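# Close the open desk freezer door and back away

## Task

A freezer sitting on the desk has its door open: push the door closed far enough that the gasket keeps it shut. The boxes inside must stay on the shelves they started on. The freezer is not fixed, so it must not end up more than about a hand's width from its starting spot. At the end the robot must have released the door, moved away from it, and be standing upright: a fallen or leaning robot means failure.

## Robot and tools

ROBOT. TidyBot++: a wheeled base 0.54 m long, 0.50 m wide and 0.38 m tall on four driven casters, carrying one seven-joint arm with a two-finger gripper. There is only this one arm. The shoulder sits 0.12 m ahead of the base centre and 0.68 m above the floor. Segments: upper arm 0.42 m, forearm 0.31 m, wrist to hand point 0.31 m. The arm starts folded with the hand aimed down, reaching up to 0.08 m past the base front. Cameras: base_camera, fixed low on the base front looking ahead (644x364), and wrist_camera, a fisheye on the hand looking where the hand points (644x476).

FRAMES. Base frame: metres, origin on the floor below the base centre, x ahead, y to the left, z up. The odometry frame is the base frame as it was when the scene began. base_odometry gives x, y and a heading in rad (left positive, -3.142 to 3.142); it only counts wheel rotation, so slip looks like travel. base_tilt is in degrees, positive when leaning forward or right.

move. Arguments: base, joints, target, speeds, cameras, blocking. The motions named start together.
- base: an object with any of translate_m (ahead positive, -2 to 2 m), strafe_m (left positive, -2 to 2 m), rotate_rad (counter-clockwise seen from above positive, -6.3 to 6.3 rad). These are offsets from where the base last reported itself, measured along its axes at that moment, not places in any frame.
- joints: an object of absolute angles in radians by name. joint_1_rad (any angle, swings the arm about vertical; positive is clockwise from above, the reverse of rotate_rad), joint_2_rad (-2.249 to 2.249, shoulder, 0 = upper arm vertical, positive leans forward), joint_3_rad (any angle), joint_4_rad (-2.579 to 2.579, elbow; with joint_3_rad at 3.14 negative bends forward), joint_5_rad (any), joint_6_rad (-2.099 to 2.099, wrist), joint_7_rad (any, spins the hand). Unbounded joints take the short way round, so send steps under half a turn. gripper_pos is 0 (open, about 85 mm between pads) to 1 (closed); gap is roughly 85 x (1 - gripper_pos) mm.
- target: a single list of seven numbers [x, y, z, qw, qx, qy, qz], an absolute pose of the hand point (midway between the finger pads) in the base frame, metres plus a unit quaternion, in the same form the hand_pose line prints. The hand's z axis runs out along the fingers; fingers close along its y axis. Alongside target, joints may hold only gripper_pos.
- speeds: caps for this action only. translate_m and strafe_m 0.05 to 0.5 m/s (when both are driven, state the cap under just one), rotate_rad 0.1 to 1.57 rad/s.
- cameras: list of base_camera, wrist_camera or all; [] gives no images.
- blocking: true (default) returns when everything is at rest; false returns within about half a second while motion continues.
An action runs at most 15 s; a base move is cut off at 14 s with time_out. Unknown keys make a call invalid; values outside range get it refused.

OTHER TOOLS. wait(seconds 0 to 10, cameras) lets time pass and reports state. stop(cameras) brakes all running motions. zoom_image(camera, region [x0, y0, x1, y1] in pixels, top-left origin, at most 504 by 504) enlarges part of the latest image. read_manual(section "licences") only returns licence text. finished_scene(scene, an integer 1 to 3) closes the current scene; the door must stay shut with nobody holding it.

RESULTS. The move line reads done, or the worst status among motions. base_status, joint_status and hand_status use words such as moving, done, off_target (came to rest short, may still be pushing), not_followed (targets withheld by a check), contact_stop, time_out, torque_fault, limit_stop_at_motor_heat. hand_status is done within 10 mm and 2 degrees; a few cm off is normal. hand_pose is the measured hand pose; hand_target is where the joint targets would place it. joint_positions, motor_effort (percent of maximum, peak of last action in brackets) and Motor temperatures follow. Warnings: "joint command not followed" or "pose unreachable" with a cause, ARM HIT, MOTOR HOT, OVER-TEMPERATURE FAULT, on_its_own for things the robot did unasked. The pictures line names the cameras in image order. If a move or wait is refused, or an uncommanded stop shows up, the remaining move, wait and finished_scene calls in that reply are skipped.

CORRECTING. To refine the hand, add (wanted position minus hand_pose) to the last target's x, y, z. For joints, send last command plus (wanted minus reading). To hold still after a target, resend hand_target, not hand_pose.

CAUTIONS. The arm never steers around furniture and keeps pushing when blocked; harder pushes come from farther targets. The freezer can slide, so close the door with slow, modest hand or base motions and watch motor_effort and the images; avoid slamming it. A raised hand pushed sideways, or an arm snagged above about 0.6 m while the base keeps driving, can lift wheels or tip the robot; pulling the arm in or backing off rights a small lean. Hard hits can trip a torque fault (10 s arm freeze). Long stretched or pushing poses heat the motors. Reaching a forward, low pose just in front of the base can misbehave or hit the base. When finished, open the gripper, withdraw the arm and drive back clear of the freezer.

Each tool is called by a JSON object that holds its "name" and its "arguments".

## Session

{"name": "move", "arguments": {"joints": {"joint_6_rad":0.4}}}

Scene clock: 1.87 s.
Motor temperatures (°C): [24 25 27 25 34 28 33]
move: done
base_odometry: x=+0.000 y=+0.000 heading=+0.000
base_tilt: forward=+0.3 right=+0.1
base_status: not commanded
joint_positions: joint_1_rad=-0.008 joint_2_rad=-0.398 joint_3_rad=+3.106 joint_4_rad=-2.510 joint_5_rad=-0.001 joint_6_rad=+0.334 joint_7_rad=+1.593 gripper_pos=+0.000
joint_status: all done
motor_effort: joint_1_rad=+0(1) joint_2_rad=-5(6) joint_3_rad=+1(2) joint_4_rad=+19(20) joint_5_rad=+0(1) joint_6_rad=+9(9) joint_7_rad=+0(1)
hand_pose: x=+0.5290 y=+0.0200 z=+0.8434 quat_wxyz=(-0.001, +0.776, +0.028, +0.630) (m; base frame)
hand_target: x=+0.5325 y=+0.0204 z=+0.8633 quat_wxyz=(-0.001, +0.755, +0.028, +0.655) (m; base frame)
hand_status: not commanded
pictures: base_camera, wrist_camera
camera_calibration:
wrist_camera: T_world_to_cam=[[0.0802454, -0.996003, 0.0392208, -0.053598], [-0.219981, -0.0560734, -0.973891, 0.992343], [0.972198, 0.0695225, -0.223601, -0.190236], [0, 0, 0, 1]] pos_world=[0.407544, 0.0154859, 0.926]

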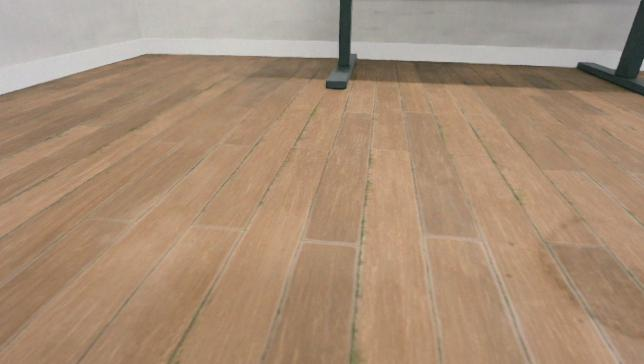

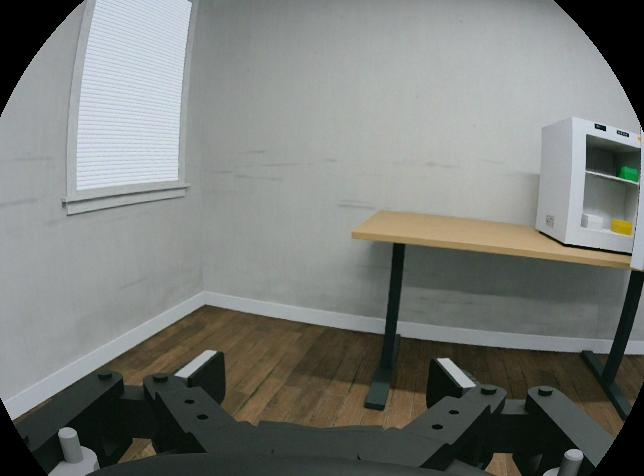

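{"name": "move", "arguments": {"base": {"rotate_rad":-0.25,"strafe_m":-0.9}, "target": [0.72,-0.01,0.85,0,0.7071,0,0.7071], "joints": {"gripper_pos":1}}}

Scene clock: 12.50 s.
Motor temperatures (°C): [24 25 27 25 33 29 33]
move: off_target
base_odometry: x=+0.000 y=-0.900 heading=-0.251
base_tilt: forward=+0.4 right=+0.1
base_status: done
joint_positions: joint_1_rad=+0.027 joint_2_rad=+0.210 joint_3_rad=+3.133 joint_4_rad=-2.251 joint_5_rad=+0.001 joint_6_rad=+0.817 joint_7_rad=+1.588 gripper_pos=+0.999
joint_status: all done
motor_effort: joint_1_rad=+0(3) joint_2_rad=-24(26) joint_3_rad=+0(3) joint_4_rad=+16(20) joint_5_rad=+0(1) joint_6_rad=+9(9) joint_7_rad=+0(1)
hand_pose: x=+0.7150 y=-0.0094 z=+0.8262 quat_wxyz=(+0.011, +0.732, +0.000, +0.681) (m; base frame)
hand_target: x=+0.7200 y=-0.0100 z=+0.8500 quat_wxyz=(+0.000, +0.707, +0.000, +0.707) (m; base frame)
hand_status: off_target (0.024 m and 4.4 deg from the pose sent, 0.193 m and 12.3 deg at the start)
pictures: base_camera, wrist_camera
camera_calibration:
wrist_camera: T_world_to_cam=[[0.0192203, -0.999483, 0.025775, -0.0424036], [-0.0900901, -0.0274062, -0.995556, 0.940198], [0.995748, 0.0168129, -0.0905703, -0.500041], [0, 0, 0, 1]] pos_world=[0.583432, -0.00820732, 0.891825]

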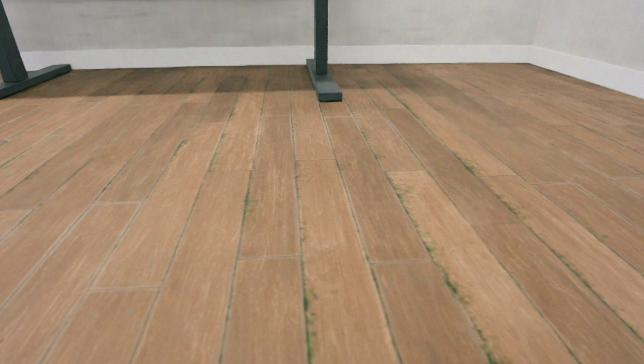

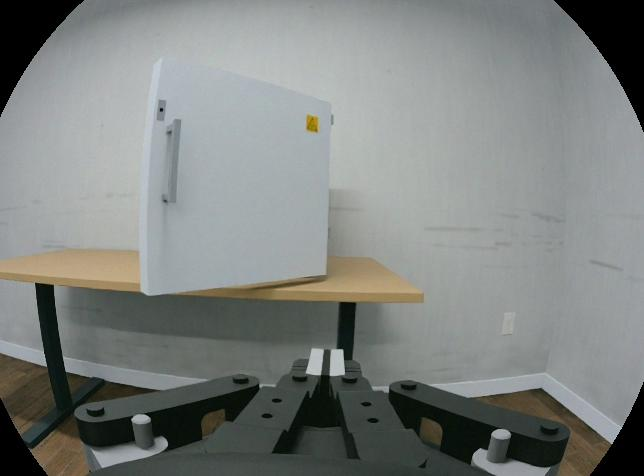

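{"name": "move", "arguments": {"base": {"translate_m":0.35,"strafe_m":0.31}}}

{"name": "move", "arguments": {"base": {"translate_m":0.32,"strafe_m":0.06}, "speeds": {"translate_m":0.12}}}

Scene clock: 24.63 s.
Motor temperatures (°C): [24 25 27 25 33 29 33]
move: done
base_odometry: x=+0.416 y=-0.687 heading=-0.252
base_tilt: forward=+0.4 right=+0.1
base_status: done
joint_positions: joint_1_rad=+0.027 joint_2_rad=+0.216 joint_3_rad=+3.134 joint_4_rad=-2.246 joint_5_rad=+0.003 joint_6_rad=+0.821 joint_7_rad=+1.588 gripper_pos=+0.999
joint_status: not commanded
motor_effort: joint_1_rad=+0(2) joint_2_rad=-24(26) joint_3_rad=+0(2) joint_4_rad=+16(17) joint_5_rad=+0(1) joint_6_rad=+9(9) joint_7_rad=+0(0)
hand_pose: x=+0.7171 y=-0.0095 z=+0.8268 quat_wxyz=(+0.012, +0.731, +0.001, +0.682) (m; base frame)
hand_target: x=+0.7200 y=-0.0100 z=+0.8500 quat_wxyz=(+0.000, +0.707, +0.000, +0.707) (m; base frame)
hand_status: not commanded
pictures: base_camera, wrist_camera
camera_calibration:
wrist_camera: T_world_to_cam=[[0.019965, -0.999423, 0.0274804, -0.0444704], [-0.0866283, -0.0291118, -0.995815, 0.938664], [0.996041, 0.0175009, -0.0871595, -0.505132], [0, 0, 0, 1]] pos_world=[0.585335, -0.00827835, 0.891931]

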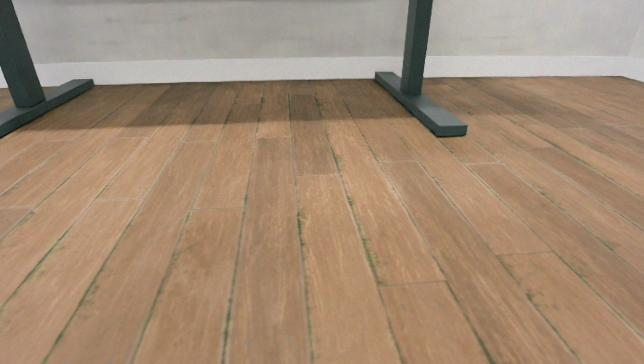

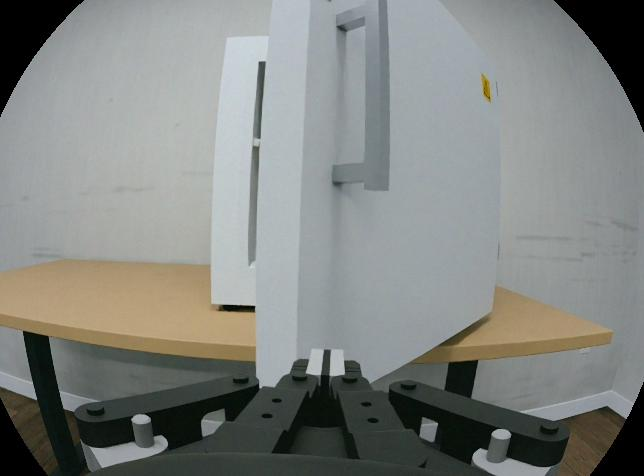

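Scene clock: 27.93 s.
Motor temperatures (°C): [24 25 27 25 33 29 33]
move: done
base_odometry: x=+0.741 y=-0.708 heading=-0.251
base_tilt: forward=+0.3 right=+0.2
base_status: done
joint_positions: joint_1_rad=+0.027 joint_2_rad=+0.217 joint_3_rad=+3.134 joint_4_rad=-2.244 joint_5_rad=+0.005 joint_6_rad=+0.822 joint_7_rad=+1.588 gripper_pos=+0.999
joint_status: not commanded
motor_effort: joint_1_rad=+0(3) joint_2_rad=-24(26) joint_3_rad=+1(2) joint_4_rad=+16(18) joint_5_rad=+0(1) joint_6_rad=+9(9) joint_7_rad=+0(1)
hand_pose: x=+0.7178 y=-0.0101 z=+0.8269 quat_wxyz=(+0.012, +0.731, +0.001, +0.682) (m; base frame)
hand_target: x=+0.7200 y=-0.0100 z=+0.8500 quat_wxyz=(+0.000, +0.707, +0.000, +0.707) (m; base frame)
hand_status: not commanded
pictures: base_camera, wrist_camera
camera_calibration:
wrist_camera: T_world_to_cam=[[0.0192754, -0.999414, 0.0282947, -0.0453113], [-0.0857225, -0.0298478, -0.995872, 0.938233], [0.996133, 0.0167703, -0.0862476, -0.506585], [0, 0, 0, 1]] pos_world=[0.585926, -0.00878498, 0.891951]

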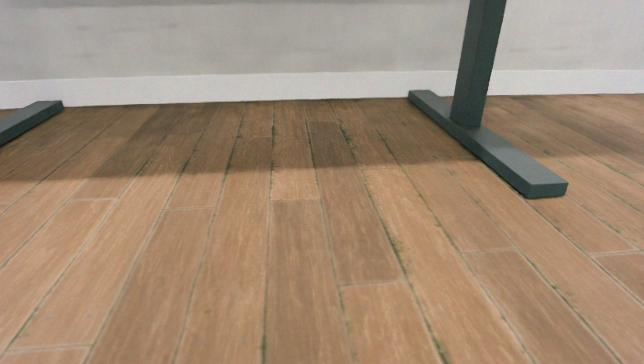

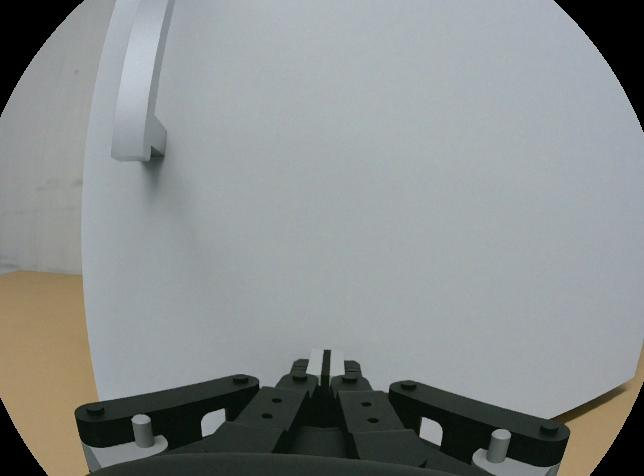

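{"name": "move", "arguments": {"base": {"translate_m":0.03,"strafe_m":0.1}, "speeds": {"translate_m":0.12}}}

{"name": "move", "arguments": {"base": {"translate_m":0.04}, "speeds": {"translate_m":0.06}}}

Scene clock: 34.00 s.
Motor temperatures (°C): [24 25 27 25 33 29 33]
move: done
base_odometry: x=+0.796 y=-0.619 heading=-0.251
base_tilt: forward=+0.3 right=+0.1
base_status: done
joint_positions: joint_1_rad=+0.029 joint_2_rad=+0.217 joint_3_rad=+3.136 joint_4_rad=-2.244 joint_5_rad=+0.006 joint_6_rad=+0.822 joint_7_rad=+1.588 gripper_pos=+0.999
joint_status: not commanded
motor_effort: joint_1_rad=+0(3) joint_2_rad=-24(26) joint_3_rad=+0(3) joint_4_rad=+16(17) joint_5_rad=+0(1) joint_6_rad=+9(9) joint_7_rad=+0(1)
hand_pose: x=+0.7178 y=-0.0116 z=+0.8270 quat_wxyz=(+0.013, +0.731, +0.000, +0.682) (m; base frame)
hand_target: x=+0.7200 y=-0.0100 z=+0.8500 quat_wxyz=(+0.000, +0.707, +0.000, +0.707) (m; base frame)
hand_status: not commanded
pictures: base_camera, wrist_camera
camera_calibration:
wrist_camera: T_world_to_cam=[[0.017107, -0.999423, 0.0293362, -0.0461237], [-0.0856592, -0.0306975, -0.995851, 0.938148], [0.996178, 0.0145231, -0.0861349, -0.506708], [0, 0, 0, 1]] pos_world=[0.585921, -0.00993932, 0.891964]

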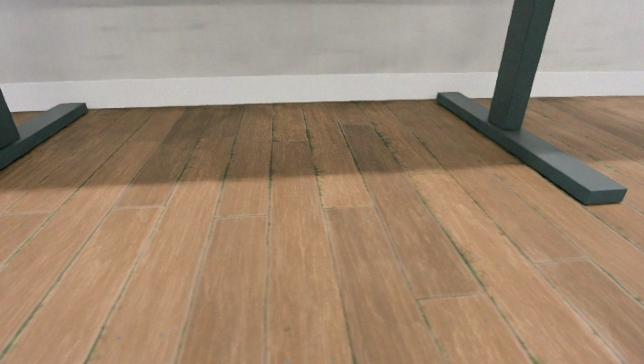

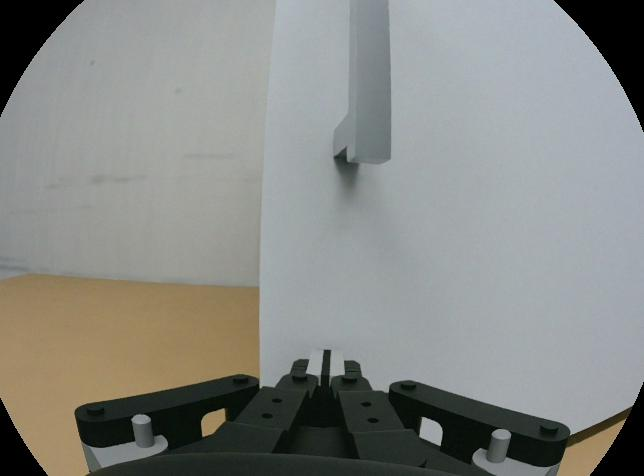

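Scene clock: 35.33 s.
Motor temperatures (°C): [24 25 27 25 33 29 33]
move: done
base_odometry: x=+0.834 y=-0.628 heading=-0.251
base_tilt: forward=+0.4 right=+0.1
base_status: done
joint_positions: joint_1_rad=+0.029 joint_2_rad=+0.211 joint_3_rad=+3.136 joint_4_rad=-2.255 joint_5_rad=+0.006 joint_6_rad=+0.828 joint_7_rad=+1.588 gripper_pos=+0.999
joint_status: not commanded
motor_effort: joint_1_rad=+0(1) joint_2_rad=-21(26) joint_3_rad=+1(2) joint_4_rad=+19(25) joint_5_rad=+0(1) joint_6_rad=+8(10) joint_7_rad=+0(1)
hand_pose: x=+0.7142 y=-0.0115 z=+0.8275 quat_wxyz=(+0.013, +0.730, +0.000, +0.683) (m; base frame)
hand_target: x=+0.7200 y=-0.0100 z=+0.8500 quat_wxyz=(+0.000, +0.707, +0.000, +0.707) (m; base frame)
hand_status: not commanded
pictures: base_camera, wrist_camera
camera_calibration:
wrist_camera: T_world_to_cam=[[0.0171121, -0.999419, 0.0294766, -0.0460856], [-0.0833058, -0.0308036, -0.996048, 0.93686], [0.996377, 0.0145889, -0.0837846, -0.505236], [0, 0, 0, 1]] pos_world=[0.58224, -0.00982937, 0.892185]

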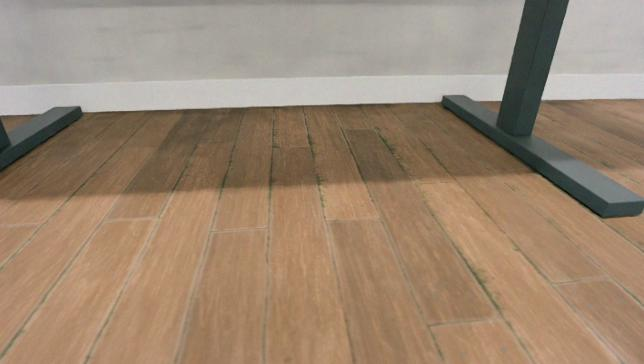

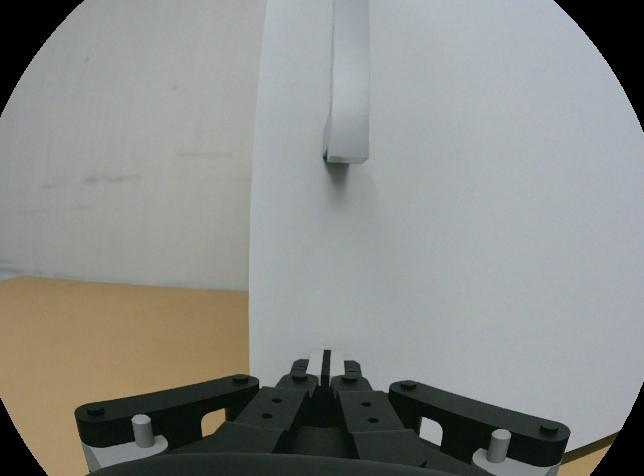

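{"name": "move", "arguments": {"base": {"translate_m":0.03}, "speeds": {"translate_m":0.06}}}

{"name": "move", "arguments": {"base": {"translate_m":0.02}, "speeds": {"translate_m":0.06}}}

Scene clock: 41.60 s.
Motor temperatures (°C): [24 25 27 25 33 29 33]
move: done
base_odometry: x=+0.863 y=-0.636 heading=-0.251
base_tilt: forward=+0.4 right=+0.1
base_status: done
joint_positions: joint_1_rad=+0.025 joint_2_rad=+0.180 joint_3_rad=+3.136 joint_4_rad=-2.293 joint_5_rad=+0.017 joint_6_rad=+0.832 joint_7_rad=+1.588 gripper_pos=+0.999
joint_status: not commanded
motor_effort: joint_1_rad=+2(3) joint_2_rad=-15(22) joint_3_rad=+3(4) joint_4_rad=+26(28) joint_5_rad=-2(2) joint_6_rad=+9(10) joint_7_rad=+0(0)
hand_pose: x=+0.6995 y=-0.0065 z=+0.8271 quat_wxyz=(+0.012, +0.732, +0.007, +0.682) (m; base frame)
hand_target: x=+0.7200 y=-0.0100 z=+0.8500 quat_wxyz=(+0.000, +0.707, +0.000, +0.707) (m; base frame)
hand_status: not commanded
pictures: base_camera, wrist_camera
camera_calibration:
wrist_camera: T_world_to_cam=[[0.02949, -0.998906, 0.0362934, -0.0551216], [-0.0873238, -0.0387449, -0.995426, 0.937688], [0.995743, 0.0261859, -0.0883708, -0.486381], [0, 0, 0, 1]] pos_world=[0.567818, -0.00599435, 0.892418]

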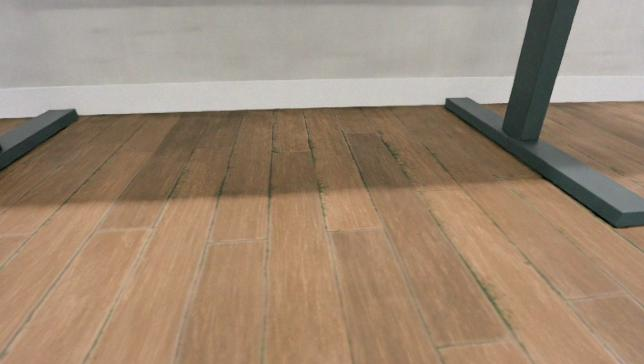

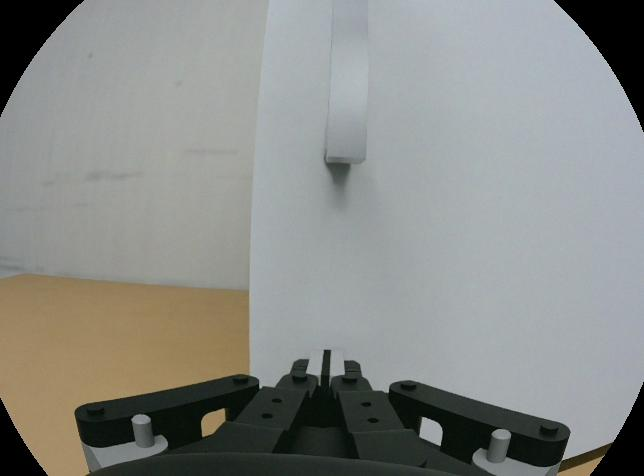

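Scene clock: 42.40 s.
Motor temperatures (°C): [24 25 27 25 33 29 33]
move: done
base_odometry: x=+0.882 y=-0.640 heading=-0.251
base_tilt: forward=+0.3 right=+0.1
base_status: done
joint_positions: joint_1_rad=+0.019 joint_2_rad=+0.176 joint_3_rad=+3.136 joint_4_rad=-2.298 joint_5_rad=+0.024 joint_6_rad=+0.832 joint_7_rad=+1.588 gripper_pos=+0.999
joint_status: not commanded
motor_effort: joint_1_rad=+5(5) joint_2_rad=-15(17) joint_3_rad=+5(6) joint_4_rad=+26(31) joint_5_rad=-3(3) joint_6_rad=+9(10) joint_7_rad=+0(1)
hand_pose: x=+0.6976 y=-0.0013 z=+0.8271 quat_wxyz=(+0.009, +0.732, +0.013, +0.681) (m; base frame)
hand_target: x=+0.7200 y=-0.0100 z=+0.8500 quat_wxyz=(+0.000, +0.707, +0.000, +0.707) (m; base frame)
hand_status: not commanded
pictures: base_camera, wrist_camera
camera_calibration:
wrist_camera: T_world_to_cam=[[0.0413268, -0.998305, 0.0409888, -0.0620294], [-0.0873591, -0.0444771, -0.995183, 0.937509], [0.995319, 0.037547, -0.0890491, -0.483746], [0, 0, 0, 1]] pos_world=[0.565945, -0.00206332, 0.892459]

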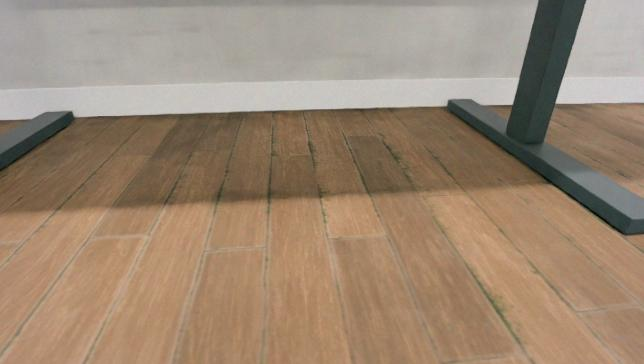

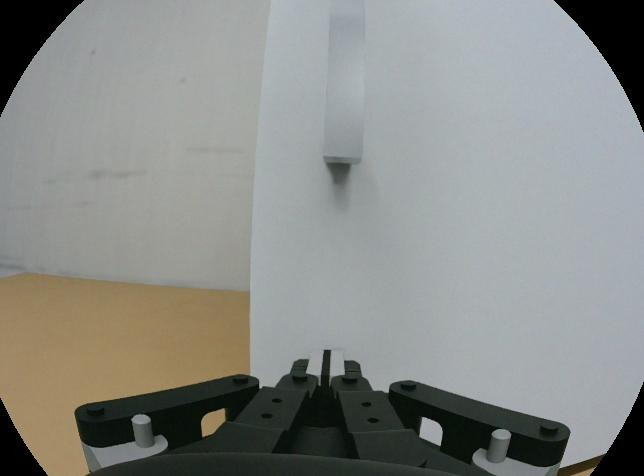

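{"name": "move", "arguments": {"base": {"translate_m":-0.45}}}

{"name": "move", "arguments": {"base": {"strafe_m":0.65,"rotate_rad":-0.5}}}

{"name": "zoom_image", "arguments": {"camera": "wrist_camera", "region": [200, 30, 550, 330]}}

Scene clock: 48.87 s.
Motor temperatures (°C): [24 25 27 25 33 29 33]
move: done
base_odometry: x=+0.446 y=-0.528 heading=-0.251
base_tilt: forward=+0.3 right=+0.1
base_status: done
joint_positions: joint_1_rad=+0.027 joint_2_rad=+0.223 joint_3_rad=+3.137 joint_4_rad=-2.237 joint_5_rad=+0.024 joint_6_rad=+0.833 joint_7_rad=+1.588 gripper_pos=+0.999
joint_status: not commanded
motor_effort: joint_1_rad=+0(6) joint_2_rad=-25(28) joint_3_rad=+0(5) joint_4_rad=+16(25) joint_5_rad=+0(3) joint_6_rad=+9(10) joint_7_rad=+0(1)
hand_pose: x=+0.7207 y=-0.0068 z=+0.8300 quat_wxyz=(+0.012, +0.727, +0.010, +0.686) (m; base frame)
hand_target: x=+0.7200 y=-0.0100 z=+0.8500 quat_wxyz=(+0.000, +0.707, +0.000, +0.707) (m; base frame)
hand_status: not commanded
pictures: base_camera, wrist_camera
camera_calibration:
wrist_camera: T_world_to_cam=[[0.0321937, -0.998609, 0.0417589, -0.0626349], [-0.0740928, -0.0440501, -0.996278, 0.933535], [0.996732, 0.0289798, -0.0754079, -0.518682], [0, 0, 0, 1]] pos_world=[0.588172, -0.00639418, 0.893563]

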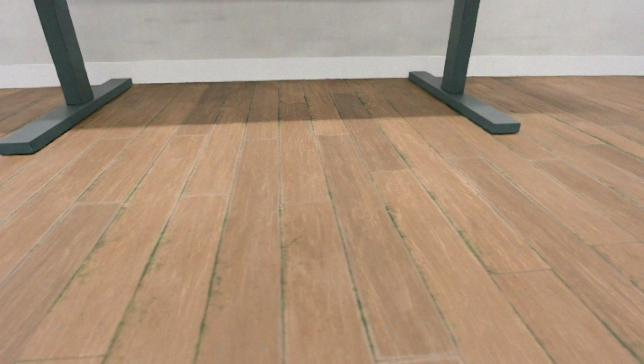

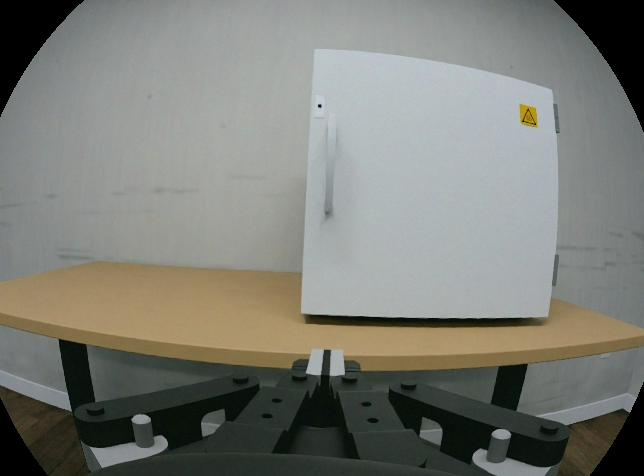

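Scene clock: 51.60 s.
Motor temperatures (°C): [24 25 27 25 33 29 33]
move: done
base_odometry: x=+0.608 y=+0.102 heading=-0.752
base_tilt: forward=+0.4 right=+0.1
base_status: done
joint_positions: joint_1_rad=+0.031 joint_2_rad=+0.223 joint_3_rad=+3.145 joint_4_rad=-2.237 joint_5_rad=+0.024 joint_6_rad=+0.833 joint_7_rad=+1.588 gripper_pos=+0.999
joint_status: not commanded
motor_effort: joint_1_rad=-1(4) joint_2_rad=-25(27) joint_3_rad=+1(3) joint_4_rad=+15(16) joint_5_rad=+1(1) joint_6_rad=+9(9) joint_7_rad=+0(1)
hand_pose: x=+0.7207 y=-0.0135 z=+0.8300 quat_wxyz=(+0.017, +0.727, +0.006, +0.686) (m; base frame)
hand_target: x=+0.7200 y=-0.0100 z=+0.8500 quat_wxyz=(+0.000, +0.707, +0.000, +0.707) (m; base frame)
hand_status: not commanded
pictures: base_camera, wrist_camera
camera_calibration:
wrist_camera: T_world_to_cam=[[0.0206453, -0.998843, 0.0434386, -0.0624099], [-0.0746846, -0.0448672, -0.996197, 0.933537], [0.996993, 0.0173226, -0.0755245, -0.518722], [0, 0, 0, 1]] pos_world=[0.588172, -0.0114668, 0.893522]

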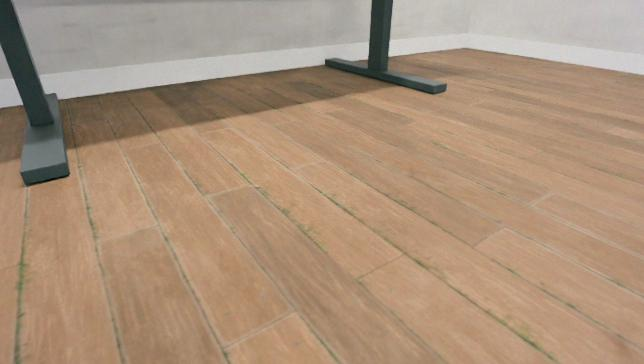

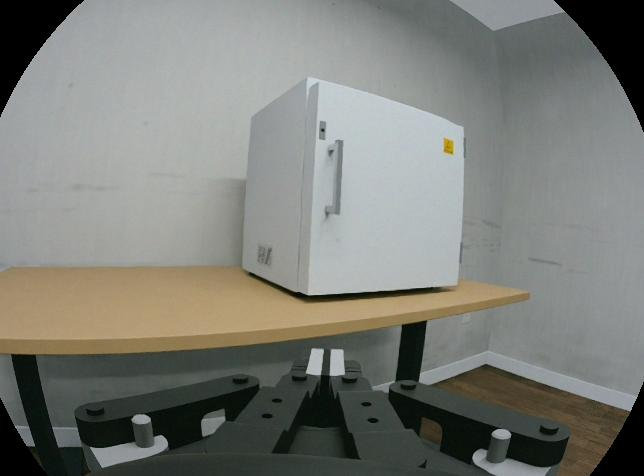

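Scaled by 1.440.

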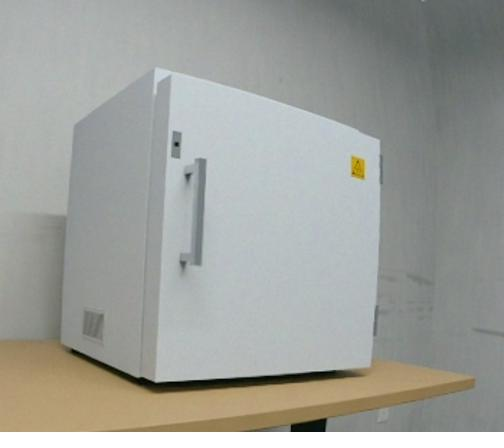

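Closed flush, same as before.

{"name": "finished_scene", "arguments": {"scene": 3}}

The scene is finished: the task was done.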